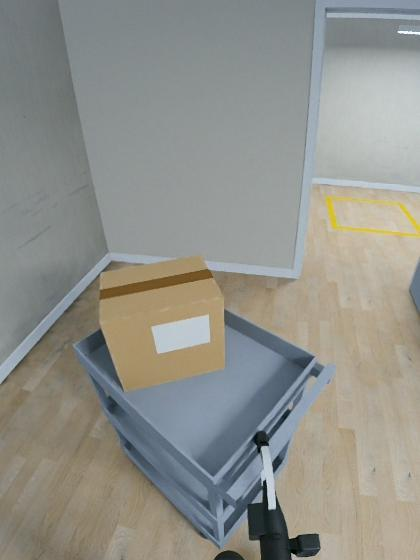

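Call:
{"method": "move", "body": {"r1": {"base":{"rotate_rad":0.4},"pace":"slow"}, "blocking": false, "cameras": []}}

Call:
{"method": "wait", "body": {"seconds": 4, "cameras": []}}

Call:
{"method": "move", "body": {"r1": {"base":{"translate_m":-0.2,"strafe_m":-0.4},"pace":"slow"}, "blocking": false, "cameras": []}}

Call:
{"method": "wait", "body": {"seconds": 7, "cameras": ["r1_head_camera"]}}

Call:
{"method": "move", "body": {"r1": {"base":{"rotate_rad":0.4},"pace":"slow"}, "blocking": false, "cameras": []}}

Call:
{"method": "wait", "body": {"seconds": 4, "cameras": ["r1_head_camera"]}}

Scene clock: 1748.03 s.
move: r1 moving
r1.base_odometry: x=-2.819 y=+3.272 heading=-0.115
r1.turned_by_wheels: +0.123
r1.turned_by_imu: +0.123
r1.base_tilt: forward=-1.6 right=+1.3
r1.lidar_m: 0.33 0.52 1.68 1.73 2.05 3.36 3.37 3.35 3.03 3.04 1.74 0.49
r1.base_status: rotate_rad moving
r1.joint_positions: lift_m=+0.683 arm_m=+0.000 wrist_yaw_rad=-0.010 wrist_pitch_rad=+0.007 wrist_roll_rad=+1.569 gripper_m=-0.038
r1.joint_status: not commanded
r1.measured_speeds: translate_m=-0.001 strafe_m=+0.001 rotate_rad=+0.480 lift_m=+0.000 arm_m=+0.000 wrist_yaw_rad=-0.037 wrist_pitch_rad=+0.000 wrist_roll_rad=+0.000
r1.motor_effort: lift_m=+17(17) arm_m=+0(4) wheel_0=-13(14) wheel_1=-4(7) wheel_2=-14(14)
r1.servo_current: wrist_yaw_rad=59(65) wrist_pitch_rad=52(52) wrist_roll_rad=39(52) gripper_m=46(46)
r1.hand_pose: x=+0.4584 y=-0.0903 z=+0.8594 quat_wxyz=(+0.708, +0.707, -0.001, -0.006) (m; r1's base frame)
r1.wrist_depth_mm: - - - - - 1756 1182 / - - - 320 - 445 452 / - - - 251 - 1756 - / - - - 219 312 1921 - / - - - 190 255 - - / - - 187 167 178 - - / - 459 455 122 198 132 -
r2.base_odometry: x=-1.642 y=-1.763 heading=-2.054
r2.turned_by_wheels: +0.000
r2.turned_by_imu: +0.000
r2.base_tilt: forward=-0.7 right=+0.0
r2.lidar_m: 0.38 0.46 1.89 4.84 2.74 1.63 1.41 1.40 1.13 0.97 0.94 0.54
r2.base_status: not commanded
r2.joint_positions: lift_m=+0.760 arm_m=+0.000 wrist_yaw_rad=+0.580 wrist_pitch_rad=+0.004 wrist_roll_rad=+0.001 gripper_m=-0.024
r2.joint_status: not commanded
r2.measured_speeds: all 0
r2.motor_effort: lift_m=+16(16) arm_m=-4(4) wheel_0=+7(7) wheel_1=-1(2) wheel_2=+8(9)
r2.servo_current: wrist_yaw_rad=208(215) wrist_pitch_rad=39(52) wrist_roll_rad=59(59) gripper_m=91(91)
r2.contact_limits: translate_m 0.8
r2.hand_pose: x=+0.4600 y=+0.0849 z=+0.9371 quat_wxyz=(+0.958, +0.000, +0.002, +0.286) (m; r2's base frame)
r2.wrist_depth_mm: - - - 166 217 199 187 / - - - 163 220 201 188 / - - - 167 221 202 189 / - - - 167 223 204 190 / - - - 167 225 205 - / - - 184 168 216 206 192 / - 1756 1756 - 225 200 193
pictures: none
No camera images: "cameras" was empty.

Scene clock: 1749.10 s.
earlier move: r1 done
r1.base_odometry: x=-2.819 y=+3.273 heading=+0.161
r1.turned_by_wheels: +0.276
r1.turned_by_imu: +0.277
r1.base_tilt: forward=-1.6 right=+1.3
r1.lidar_m: 0.36 1.76 1.70 1.86 2.69 3.35 3.59 3.09 3.01 1.94 1.77 0.44
r1.base_status: done
r1.joint_positions: lift_m=+0.683 arm_m=+0.000 wrist_yaw_rad=+0.002 wrist_pitch_rad=+0.007 wrist_roll_rad=+1.569 gripper_m=-0.038
r1.joint_status: not commanded
r1.measured_speeds: all 0
r1.motor_effort: lift_m=+17(17) arm_m=-4(4) wheel_0=-3(15) wheel_1=-2(8) wheel_2=-1(16)
r1.servo_current: wrist_yaw_rad=59(91) wrist_pitch_rad=52(52) wrist_roll_rad=59(72) gripper_m=46(52)
r1.hand_pose: x=+0.4595 y=-0.0868 z=+0.8594 quat_wxyz=(+0.708, +0.707, +0.003, -0.002) (m; r1's base frame)
r1.wrist_depth_mm: - - - 217 294 1756 1255 / - - - 207 277 1756 - / - - - 263 263 - - / - 530 492 246 250 - - / - 512 504 181 238 - - / - - 209 180 227 - - / - 139 549 145 217 - -
r2.base_odometry: x=-1.642 y=-1.763 heading=-2.054
r2.turned_by_wheels: +0.000
r2.turned_by_imu: +0.000
r2.base_tilt: forward=-0.7 right=+0.0
r2.lidar_m: 0.41 0.46 1.99 4.84 2.79 1.65 1.39 1.41 1.11 0.96 0.90 0.54
r2.base_status: not commanded
r2.joint_positions: lift_m=+0.760 arm_m=+0.000 wrist_yaw_rad=+0.580 wrist_pitch_rad=+0.004 wrist_roll_rad=+0.001 gripper_m=-0.024
r2.joint_status: not commanded
r2.measured_speeds: all 0
r2.on_its_own: wrist_yaw_rad is at rest, and its servo_current (208 mA) is outside its rest range (0 to 104 mA)
r2.motor_effort: lift_m=+16(16) arm_m=-3(4) wheel_0=+7(7) wheel_1=-1(2) wheel_2=+8(9)
r2.servo_current: wrist_yaw_rad=208(215) wrist_pitch_rad=46(52) wrist_roll_rad=52(59) gripper_m=85(91)
r2.contact_limits: translate_m 0.8
r2.hand_pose: x=+0.4600 y=+0.0849 z=+0.9371 quat_wxyz=(+0.958, +0.000, +0.002, +0.286) (m; r2's base frame)
r2.wrist_depth_mm: - - - 167 218 199 187 / - - - 163 220 200 188 / - - - 167 221 202 190 / - - - 168 223 203 190 / - - - 168 224 205 - / - - 185 168 217 206 193 / - 1708 1808 - 225 202 193
wait: 1.07 of 4 s (r1 has come to rest)
pictures: none
No camera images: "cameras" was empty.

Scene clock: 1749.60 s.
move: r1 moving
r1.base_odometry: x=-2.823 y=+3.261 heading=+0.162
r1.turned_by_wheels: +0.000
r1.turned_by_imu: +0.000
r1.base_tilt: forward=-1.6 right=+1.3
r1.lidar_m: 0.36 1.75 1.69 1.83 2.74 3.36 3.59 3.07 3.00 1.93 1.78 0.46
r1.base_status: translate_m moving; strafe_m moving
r1.joint_positions: lift_m=+0.683 arm_m=+0.000 wrist_yaw_rad=+0.002 wrist_pitch_rad=+0.007 wrist_roll_rad=+1.569 gripper_m=-0.038
r1.joint_status: not commanded
r1.measured_speeds: translate_m=-0.021 strafe_m=-0.044 rotate_rad=+0.008 lift_m=+0.000 arm_m=+0.000 wrist_yaw_rad=+0.000 wrist_pitch_rad=+0.000 wrist_roll_rad=+0.000
r1.motor_effort: lift_m=+17(17) arm_m=-4(4) wheel_0=+3(4) wheel_1=-7(9) wheel_2=+6(6)
r1.servo_current: wrist_yaw_rad=65(65) wrist_pitch_rad=59(59) wrist_roll_rad=39(59) gripper_m=46(46)
r1.hand_pose: x=+0.4595 y=-0.0868 z=+0.8594 quat_wxyz=(+0.708, +0.707, +0.003, -0.002) (m; r1's base frame)
r1.wrist_depth_mm: - - - 211 286 1756 1255 / - - - 202 267 1808 - / - - - 252 257 866 - / - 492 488 246 248 - - / - - 512 179 238 - - / - - 210 181 229 - - / - 138 182 145 219 - -
r2.base_odometry: x=-1.642 y=-1.763 heading=-2.054
r2.turned_by_wheels: +0.000
r2.turned_by_imu: +0.000
r2.base_tilt: forward=-0.7 right=+0.0
r2.lidar_m: 0.37 0.47 1.98 4.85 2.75 1.65 1.38 1.39 1.12 0.95 0.94 0.54
r2.base_status: not commanded
r2.joint_positions: lift_m=+0.760 arm_m=+0.000 wrist_yaw_rad=+0.580 wrist_pitch_rad=+0.004 wrist_roll_rad=+0.001 gripper_m=-0.024
r2.joint_status: not commanded
r2.measured_speeds: all 0
r2.motor_effort: lift_m=+16(16) arm_m=-3(3) wheel_0=+7(7) wheel_1=-1(1) wheel_2=+8(8)
r2.servo_current: wrist_yaw_rad=195(215) wrist_pitch_rad=46(46) wrist_roll_rad=46(59) gripper_m=91(91)
r2.contact_limits: translate_m 0.8
r2.hand_pose: x=+0.4600 y=+0.0849 z=+0.9371 quat_wxyz=(+0.958, +0.000, +0.002, +0.286) (m; r2's base frame)
r2.wrist_depth_mm: - - - 167 219 200 187 / - - - 163 220 200 189 / - - - 167 222 202 190 / - - - 167 223 203 191 / - - - 168 225 206 - / - - 184 168 216 206 193 / - 1661 1808 - 224 202 193
pictures: none
No camera images: "cameras" was empty.

Scene clock: 1754.87 s.
earlier move: r1 done
r1.base_odometry: x=-2.952 y=+2.846 heading=+0.162
r1.turned_by_wheels: +0.000
r1.turned_by_imu: -0.001
r1.base_tilt: forward=-1.6 right=+1.2
r1.lidar_m: 0.31 0.43 2.12 2.29 3.41 3.41 3.44 2.63 2.59 1.59 1.51 0.48
r1.base_status: done
r1.joint_positions: lift_m=+0.683 arm_m=+0.000 wrist_yaw_rad=+0.004 wrist_pitch_rad=+0.007 wrist_roll_rad=+1.569 gripper_m=-0.038
r1.joint_status: not commanded
r1.measured_speeds: all 0
r1.motor_effort: lift_m=+17(17) arm_m=-4(4) wheel_0=+8(11) wheel_1=-1(9) wheel_2=+4(9)
r1.servo_current: wrist_yaw_rad=59(72) wrist_pitch_rad=52(59) wrist_roll_rad=65(65) gripper_m=46(52)
r1.hand_pose: x=+0.4596 y=-0.0864 z=+0.8594 quat_wxyz=(+0.708, +0.707, +0.004, -0.001) (m; r1's base frame)
r1.wrist_depth_mm: - - - 389 - 1708 1229 / - - - 330 - 1537 1138 / - - - 265 - 1661 - / - - - 230 324 1863 - / - - - 257 264 - - / - - - - 233 - - / - 459 180 147 198 - -
r2.base_odometry: x=-1.642 y=-1.763 heading=-2.054
r2.turned_by_wheels: +0.000
r2.turned_by_imu: +0.001
r2.base_tilt: forward=-0.6 right=+0.0
r2.lidar_m: 0.41 0.47 1.55 4.83 2.80 1.66 1.40 1.40 1.12 0.97 0.92 0.55
r2.base_status: not commanded
r2.joint_positions: lift_m=+0.760 arm_m=+0.000 wrist_yaw_rad=+0.580 wrist_pitch_rad=+0.004 wrist_roll_rad=+0.001 gripper_m=-0.024
r2.joint_status: not commanded
r2.measured_speeds: all 0
r2.on_its_own: wrist_yaw_rad is at rest, and its servo_current (208 mA) is outside its rest range (0 to 104 mA)
r2.motor_effort: lift_m=+16(16) arm_m=-3(4) wheel_0=+7(7) wheel_1=-1(2) wheel_2=+8(9)
r2.servo_current: wrist_yaw_rad=208(215) wrist_pitch_rad=46(52) wrist_roll_rad=46(59) gripper_m=85(98)
r2.contact_limits: translate_m 0.8
r2.hand_pose: x=+0.4600 y=+0.0849 z=+0.9371 quat_wxyz=(+0.958, +0.000, +0.002, +0.286) (m; r2's base frame)
r2.wrist_depth_mm: - - - 166 218 200 186 / - - - 163 220 200 188 / - - - 167 221 202 189 / - - 1708 167 224 203 190 / - - 1863 168 225 204 - / - - 182 168 216 205 193 / 1576 1499 - - 224 201 193
wait: 5.27 of 7 s (r1 has come to rest)
pictures: r1_head_camera
Images, in order (width x height): r1_head_camera 420x560.

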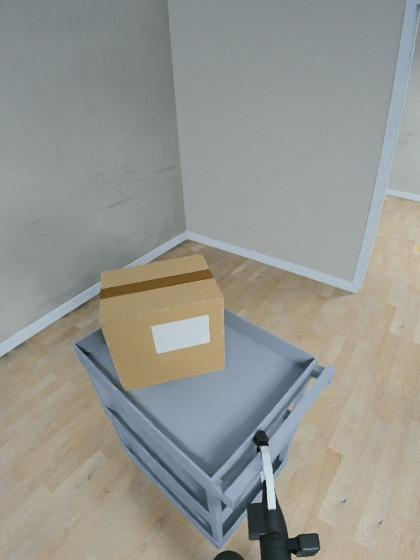

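Scene clock: 1755.37 s.
move: r1 moving
r1.base_odometry: x=-2.952 y=+2.846 heading=+0.285
r1.turned_by_wheels: +0.123
r1.turned_by_imu: +0.123
r1.base_tilt: forward=-1.6 right=+1.3
r1.lidar_m: 0.34 0.51 2.15 2.40 3.42 3.41 3.09 2.60 2.58 1.60 1.50 0.46
r1.base_status: rotate_rad moving
r1.joint_positions: lift_m=+0.683 arm_m=+0.000 wrist_yaw_rad=-0.009 wrist_pitch_rad=+0.007 wrist_roll_rad=+1.569 gripper_m=-0.038
r1.joint_status: not commanded
r1.measured_speeds: translate_m=+0.000 strafe_m=+0.000 rotate_rad=+0.486 lift_m=+0.000 arm_m=+0.000 wrist_yaw_rad=-0.031 wrist_pitch_rad=+0.000 wrist_roll_rad=+0.000
r1.motor_effort: lift_m=+17(17) arm_m=-1(4) wheel_0=-13(13) wheel_1=-7(7) wheel_2=-12(12)
r1.servo_current: wrist_yaw_rad=72(72) wrist_pitch_rad=52(59) wrist_roll_rad=59(65) gripper_m=46(52)
r1.hand_pose: x=+0.4584 y=-0.0901 z=+0.8594 quat_wxyz=(+0.708, +0.707, -0.001, -0.006) (m; r1's base frame)
r1.wrist_depth_mm: - - - 359 - 1708 1182 / - - - 300 433 442 442 / - - - 248 - 1708 - / - - - 217 307 1863 - / - - - 247 253 - - / - 477 186 181 179 - - / - 459 459 - 199 - -
r2.base_odometry: x=-1.642 y=-1.763 heading=-2.054
r2.turned_by_wheels: +0.000
r2.turned_by_imu: +0.000
r2.base_tilt: forward=-0.7 right=+0.0
r2.lidar_m: 0.39 0.49 1.58 4.83 2.78 1.62 1.40 1.41 1.15 0.97 0.93 0.54
r2.base_status: not commanded
r2.joint_positions: lift_m=+0.760 arm_m=+0.000 wrist_yaw_rad=+0.580 wrist_pitch_rad=+0.004 wrist_roll_rad=+0.001 gripper_m=-0.024
r2.joint_status: not commanded
r2.measured_speeds: all 0
r2.motor_effort: lift_m=+16(16) arm_m=-3(4) wheel_0=+7(7) wheel_1=-1(1) wheel_2=+8(8)
r2.servo_current: wrist_yaw_rad=202(208) wrist_pitch_rad=39(46) wrist_roll_rad=46(52) gripper_m=91(91)
r2.contact_limits: translate_m 0.8
r2.hand_pose: x=+0.4600 y=+0.0849 z=+0.9371 quat_wxyz=(+0.958, +0.000, +0.002, +0.286) (m; r2's base frame)
r2.wrist_depth_mm: - - - 167 217 200 186 / - - - 163 220 200 188 / - - - 167 220 203 190 / - - 1756 168 223 204 190 / - - 1863 168 227 206 - / - - 182 168 217 206 192 / 1576 1576 - - 225 200 193
pictures: none
No camera images: "cameras" was empty.

Scene clock: 1756.43 s.
earlier move: r1 done
r1.base_odometry: x=-2.952 y=+2.846 heading=+0.561
r1.turned_by_wheels: +0.276
r1.turned_by_imu: +0.277
r1.base_tilt: forward=-1.6 right=+1.3
r1.lidar_m: 0.36 2.15 2.21 2.91 3.42 3.53 2.73 2.59 2.67 1.48 2.28 0.42
r1.base_status: done
r1.joint_positions: lift_m=+0.683 arm_m=+0.000 wrist_yaw_rad=+0.001 wrist_pitch_rad=+0.007 wrist_roll_rad=+1.569 gripper_m=-0.038
r1.joint_status: not commanded
r1.measured_speeds: all 0
r1.motor_effort: lift_m=+17(17) arm_m=+4(4) wheel_0=-4(15) wheel_1=-2(9) wheel_2=-2(14)
r1.servo_current: wrist_yaw_rad=46(78) wrist_pitch_rad=46(59) wrist_roll_rad=46(65) gripper_m=46(52)
r1.hand_pose: x=+0.4594 y=-0.0871 z=+0.8594 quat_wxyz=(+0.708, +0.707, +0.003, -0.002) (m; r1's base frame)
r1.wrist_depth_mm: - - - 203 270 1708 1281 / - - - 259 260 1863 - / - - 634 250 252 - - / - 496 484 242 245 - - / - - 512 178 237 - - / - - 211 182 230 - - / - 138 175 165 221 - -
r2.base_odometry: x=-1.642 y=-1.763 heading=-2.054
r2.turned_by_wheels: +0.000
r2.turned_by_imu: +0.000
r2.base_tilt: forward=-0.7 right=+0.0
r2.lidar_m: 0.40 0.48 1.61 4.85 2.78 1.62 1.38 1.39 1.12 0.96 0.93 0.53
r2.base_status: not commanded
r2.joint_positions: lift_m=+0.760 arm_m=+0.000 wrist_yaw_rad=+0.580 wrist_pitch_rad=+0.004 wrist_roll_rad=+0.001 gripper_m=-0.024
r2.joint_status: not commanded
r2.measured_speeds: all 0
r2.on_its_own: wrist_yaw_rad is at rest, and its servo_current (208 mA) is outside its rest range (0 to 104 mA)
r2.motor_effort: lift_m=+16(16) arm_m=-3(4) wheel_0=+7(8) wheel_1=-1(2) wheel_2=+8(9)
r2.servo_current: wrist_yaw_rad=208(215) wrist_pitch_rad=39(52) wrist_roll_rad=39(65) gripper_m=85(98)
r2.contact_limits: translate_m 0.8
r2.hand_pose: x=+0.4600 y=+0.0849 z=+0.9371 quat_wxyz=(+0.958, +0.000, +0.002, +0.286) (m; r2's base frame)
r2.wrist_depth_mm: - - - 167 217 199 187 / - - - 163 220 200 189 / - - - 167 220 202 190 / - - 1708 167 222 203 190 / - - - 168 224 205 - / - - 182 168 217 206 192 / 1537 1576 - - 225 201 193
wait: 1.07 of 4 s (r1 has come to rest)
pictures: r1_head_camera
Images, in order (width x height): r1_head_camera 420x560.

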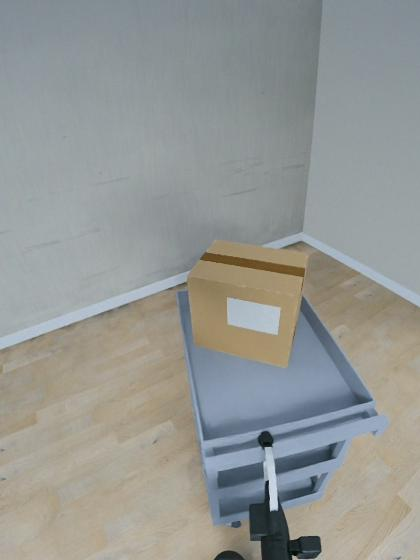

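Call:
{"method": "move", "body": {"r1": {"base":{"translate_m":-0.25,"strafe_m":-0.35},"pace":"slow"}, "blocking": false, "cameras": []}}

Call:
{"method": "wait", "body": {"seconds": 7, "cameras": []}}

Call:
{"method": "move", "body": {"r1": {"base":{"rotate_rad":0.45},"pace":"slow"}, "blocking": false, "cameras": []}}

Call:
{"method": "wait", "body": {"seconds": 4, "cameras": ["r1_head_camera"]}}

Call:
{"method": "move", "body": {"r1": {"base":{"translate_m":0.0,"strafe_m":-0.4},"pace":"slow"}, "blocking": false, "cameras": []}}

Call:
{"method": "wait", "body": {"seconds": 7, "cameras": ["r1_head_camera","r1_head_right_camera"]}}

Scene clock: 1769.30 s.
move: r1 moving
r1.base_odometry: x=-2.953 y=+2.834 heading=+0.562
r1.turned_by_wheels: +0.001
r1.turned_by_imu: +0.000
r1.base_tilt: forward=-1.6 right=+1.2
r1.lidar_m: 0.33 2.15 2.22 2.97 3.43 3.52 2.72 2.55 2.65 1.47 2.27 0.44
r1.base_status: translate_m moving; strafe_m moving
r1.joint_positions: lift_m=+0.683 arm_m=+0.000 wrist_yaw_rad=+0.001 wrist_pitch_rad=+0.007 wrist_roll_rad=+1.569 gripper_m=-0.038
r1.joint_status: not commanded
r1.measured_speeds: translate_m=-0.029 strafe_m=-0.039 rotate_rad=+0.001 lift_m=+0.000 arm_m=+0.000 wrist_yaw_rad=+0.000 wrist_pitch_rad=+0.000 wrist_roll_rad=+0.000
r1.motor_effort: lift_m=+17(17) arm_m=+0(4) wheel_0=+3(5) wheel_1=-7(7) wheel_2=+9(9)
r1.servo_current: wrist_yaw_rad=46(52) wrist_pitch_rad=52(52) wrist_roll_rad=46(59) gripper_m=39(46)
r1.hand_pose: x=+0.4594 y=-0.0871 z=+0.8594 quat_wxyz=(+0.708, +0.707, +0.003, -0.002) (m; r1's base frame)
r1.wrist_depth_mm: - - - 262 264 1708 - / - - - 258 257 1863 - / - - 585 246 249 - - / - 492 488 241 244 - - / - - 517 178 236 - - / - - 211 182 229 - - / - 138 172 147 221 - -
r2.base_odometry: x=-1.642 y=-1.763 heading=-2.054
r2.turned_by_wheels: +0.000
r2.turned_by_imu: +0.000
r2.base_tilt: forward=-0.7 right=+0.0
r2.lidar_m: 0.39 0.49 1.60 4.84 2.75 1.63 1.39 1.41 1.13 0.96 0.92 0.54
r2.base_status: not commanded
r2.joint_positions: lift_m=+0.760 arm_m=+0.000 wrist_yaw_rad=+0.580 wrist_pitch_rad=+0.004 wrist_roll_rad=+0.001 gripper_m=-0.024
r2.joint_status: not commanded
r2.measured_speeds: all 0
r2.motor_effort: lift_m=+16(16) arm_m=-4(4) wheel_0=+7(7) wheel_1=-1(2) wheel_2=+8(8)
r2.servo_current: wrist_yaw_rad=208(208) wrist_pitch_rad=46(46) wrist_roll_rad=39(59) gripper_m=85(91)
r2.contact_limits: translate_m 0.8
r2.hand_pose: x=+0.4600 y=+0.0849 z=+0.9371 quat_wxyz=(+0.958, +0.000, +0.002, +0.286) (m; r2's base frame)
r2.wrist_depth_mm: - - - 166 218 199 187 / - - - 163 220 200 189 / - - - 167 220 203 189 / - - 1708 168 223 204 190 / - - - 168 224 205 - / - - 181 168 217 205 192 / 1537 1537 - - 224 201 193
pictures: none
No camera images: "cameras" was empty.

Scene clock: 1774.37 s.
earlier move: r1 done
r1.base_odometry: x=-2.977 y=+2.417 heading=+0.562
r1.turned_by_wheels: +0.000
r1.turned_by_imu: -0.002
r1.base_tilt: forward=-1.6 right=+1.3
r1.lidar_m: 0.31 0.44 2.61 3.48 3.56 3.24 2.32 2.18 2.26 1.24 1.21 0.47
r1.base_status: done
r1.joint_positions: lift_m=+0.683 arm_m=+0.000 wrist_yaw_rad=+0.003 wrist_pitch_rad=+0.007 wrist_roll_rad=+1.569 gripper_m=-0.038
r1.joint_status: not commanded
r1.measured_speeds: all 0
r1.motor_effort: lift_m=+17(17) arm_m=-4(4) wheel_0=+5(10) wheel_1=-2(9) wheel_2=+4(10)
r1.servo_current: wrist_yaw_rad=39(72) wrist_pitch_rad=46(59) wrist_roll_rad=39(72) gripper_m=33(52)
r1.hand_pose: x=+0.4596 y=-0.0865 z=+0.8594 quat_wxyz=(+0.708, +0.707, +0.004, -0.001) (m; r1's base frame)
r1.wrist_depth_mm: - - - 377 - 1708 1205 / - - - 304 421 430 427 / - - - - - 1756 - / - - - - 304 1921 - / - - - 257 257 - - / - 569 477 180 230 - - / - 462 179 136 201 - -
r2.base_odometry: x=-1.642 y=-1.763 heading=-2.054
r2.turned_by_wheels: +0.000
r2.turned_by_imu: +0.001
r2.base_tilt: forward=-0.7 right=+0.0
r2.lidar_m: 0.40 0.46 1.25 1.29 2.76 1.64 1.39 1.41 1.11 0.97 0.92 0.55
r2.base_status: not commanded
r2.joint_positions: lift_m=+0.760 arm_m=+0.000 wrist_yaw_rad=+0.580 wrist_pitch_rad=+0.004 wrist_roll_rad=+0.001 gripper_m=-0.024
r2.joint_status: not commanded
r2.measured_speeds: all 0
r2.on_its_own: wrist_yaw_rad is at rest, and its servo_current (215 mA) is outside its rest range (0 to 104 mA)
r2.motor_effort: lift_m=+16(16) arm_m=-3(4) wheel_0=+7(8) wheel_1=-1(2) wheel_2=+8(9)
r2.servo_current: wrist_yaw_rad=215(221) wrist_pitch_rad=39(52) wrist_roll_rad=46(59) gripper_m=85(98)
r2.contact_limits: translate_m 0.8
r2.hand_pose: x=+0.4600 y=+0.0849 z=+0.9371 quat_wxyz=(+0.958, +0.000, +0.002, +0.286) (m; r2's base frame)
r2.wrist_depth_mm: - - - 167 219 200 187 / - - - 163 220 202 188 / - - - 167 221 202 189 / - - 1430 167 224 204 190 / - - 1182 167 225 205 - / - 1366 181 168 216 206 192 / - 154 - - 225 202 193
wait: 5.07 of 7 s (r1 has come to rest)
pictures: none
No camera images: "cameras" was empty.

Scene clock: 1774.87 s.
move: r1 moving
r1.base_odometry: x=-2.977 y=+2.416 heading=+0.685
r1.turned_by_wheels: +0.123
r1.turned_by_imu: +0.123
r1.base_tilt: forward=-1.6 right=+1.3
r1.lidar_m: 0.32 0.57 2.72 3.66 3.57 2.90 2.23 2.19 2.35 1.19 1.51 0.48
r1.base_status: rotate_rad moving
r1.joint_positions: lift_m=+0.683 arm_m=+0.000 wrist_yaw_rad=-0.011 wrist_pitch_rad=+0.007 wrist_roll_rad=+1.569 gripper_m=-0.038
r1.joint_status: not commanded
r1.measured_speeds: translate_m=+0.001 strafe_m=+0.000 rotate_rad=+0.485 lift_m=+0.000 arm_m=+0.000 wrist_yaw_rad=-0.040 wrist_pitch_rad=+0.000 wrist_roll_rad=+0.000
r1.motor_effort: lift_m=+17(17) arm_m=+0(4) wheel_0=-15(15) wheel_1=-8(8) wheel_2=-13(13)
r1.servo_current: wrist_yaw_rad=46(59) wrist_pitch_rad=46(52) wrist_roll_rad=46(52) gripper_m=39(46)
r1.hand_pose: x=+0.4583 y=-0.0904 z=+0.8594 quat_wxyz=(+0.708, +0.707, -0.001, -0.006) (m; r1's base frame)
r1.wrist_depth_mm: - - - 334 - 1576 1205 / - - - 279 404 1537 413 / - - - - - 1808 - / - - - - 287 1863 - / - - - 249 250 - - / - 480 185 182 179 - - / - 469 469 132 202 - -
r2.base_odometry: x=-1.642 y=-1.763 heading=-2.054
r2.turned_by_wheels: +0.000
r2.turned_by_imu: +0.000
r2.base_tilt: forward=-0.6 right=+0.1
r2.lidar_m: 0.38 0.48 1.27 1.30 2.78 1.64 1.41 1.40 1.12 0.95 0.90 0.54
r2.base_status: not commanded
r2.joint_positions: lift_m=+0.760 arm_m=+0.000 wrist_yaw_rad=+0.580 wrist_pitch_rad=+0.004 wrist_roll_rad=+0.001 gripper_m=-0.024
r2.joint_status: not commanded
r2.measured_speeds: all 0
r2.motor_effort: lift_m=+16(16) arm_m=-3(4) wheel_0=+7(7) wheel_1=-1(2) wheel_2=+8(9)
r2.servo_current: wrist_yaw_rad=195(215) wrist_pitch_rad=39(46) wrist_roll_rad=52(59) gripper_m=91(91)
r2.contact_limits: translate_m 0.8
r2.hand_pose: x=+0.4600 y=+0.0849 z=+0.9371 quat_wxyz=(+0.958, +0.000, +0.002, +0.286) (m; r2's base frame)
r2.wrist_depth_mm: - - - 167 218 199 187 / - - - 163 220 200 189 / - - - 167 221 203 189 / - - 1430 167 222 203 190 / - - 1756 168 225 206 - / - 1255 182 168 216 206 192 / - 1308 - - 225 201 193
pictures: none
No camera images: "cameras" was empty.

Scene clock: 1776.00 s.
earlier move: r1 done
r1.base_odometry: x=-2.977 y=+2.417 heading=+1.011
r1.turned_by_wheels: +0.326
r1.turned_by_imu: +0.327
r1.base_tilt: forward=-1.6 right=+1.3
r1.lidar_m: 0.36 2.59 3.23 3.56 3.53 2.36 2.18 2.22 1.24 1.20 2.28 0.45
r1.base_status: done
r1.joint_positions: lift_m=+0.683 arm_m=+0.000 wrist_yaw_rad=-0.003 wrist_pitch_rad=+0.007 wrist_roll_rad=+1.569 gripper_m=-0.038
r1.joint_status: not commanded
r1.measured_speeds: all 0
r1.motor_effort: lift_m=+17(17) arm_m=-4(4) wheel_0=-4(17) wheel_1=-2(8) wheel_2=-4(14)
r1.servo_current: wrist_yaw_rad=59(78) wrist_pitch_rad=46(59) wrist_roll_rad=46(59) gripper_m=46(46)
r1.hand_pose: x=+0.4590 y=-0.0882 z=+0.8594 quat_wxyz=(+0.708, +0.707, +0.001, -0.003) (m; r1's base frame)
r1.wrist_depth_mm: - - - - 242 1708 - / - - - - 239 1708 - / - 484 469 176 237 - - / - 508 496 174 235 - - / - - 539 173 234 - - / - - 209 181 230 - - / - - 182 144 227 - -
r2.base_odometry: x=-1.642 y=-1.763 heading=-2.054
r2.turned_by_wheels: +0.000
r2.turned_by_imu: +0.000
r2.base_tilt: forward=-0.6 right=+0.0
r2.lidar_m: 0.39 0.48 1.25 1.26 2.77 1.65 1.40 1.41 1.11 0.94 0.93 0.55
r2.base_status: not commanded
r2.joint_positions: lift_m=+0.760 arm_m=+0.000 wrist_yaw_rad=+0.580 wrist_pitch_rad=+0.004 wrist_roll_rad=+0.001 gripper_m=-0.024
r2.joint_status: not commanded
r2.measured_speeds: all 0
r2.on_its_own: wrist_yaw_rad is at rest, and its servo_current (202 mA) is outside its rest range (0 to 104 mA)
r2.motor_effort: lift_m=+16(16) arm_m=-3(4) wheel_0=+7(7) wheel_1=-1(2) wheel_2=+8(9)
r2.servo_current: wrist_yaw_rad=202(215) wrist_pitch_rad=46(46) wrist_roll_rad=52(59) gripper_m=91(98)
r2.contact_limits: translate_m 0.8
r2.hand_pose: x=+0.4600 y=+0.0849 z=+0.9371 quat_wxyz=(+0.958, +0.000, +0.002, +0.286) (m; r2's base frame)
r2.wrist_depth_mm: - - - 167 218 200 187 / - - - 163 220 200 188 / - - - 167 221 202 189 / - - 1464 167 223 204 191 / - - - 168 225 206 - / - 1464 181 169 216 206 193 / - 1430 - - 224 201 194
wait: 1.13 of 4 s (r1 has come to rest)
pictures: r1_head_camera
Images, in order (width x height): r1_head_camera 420x560.

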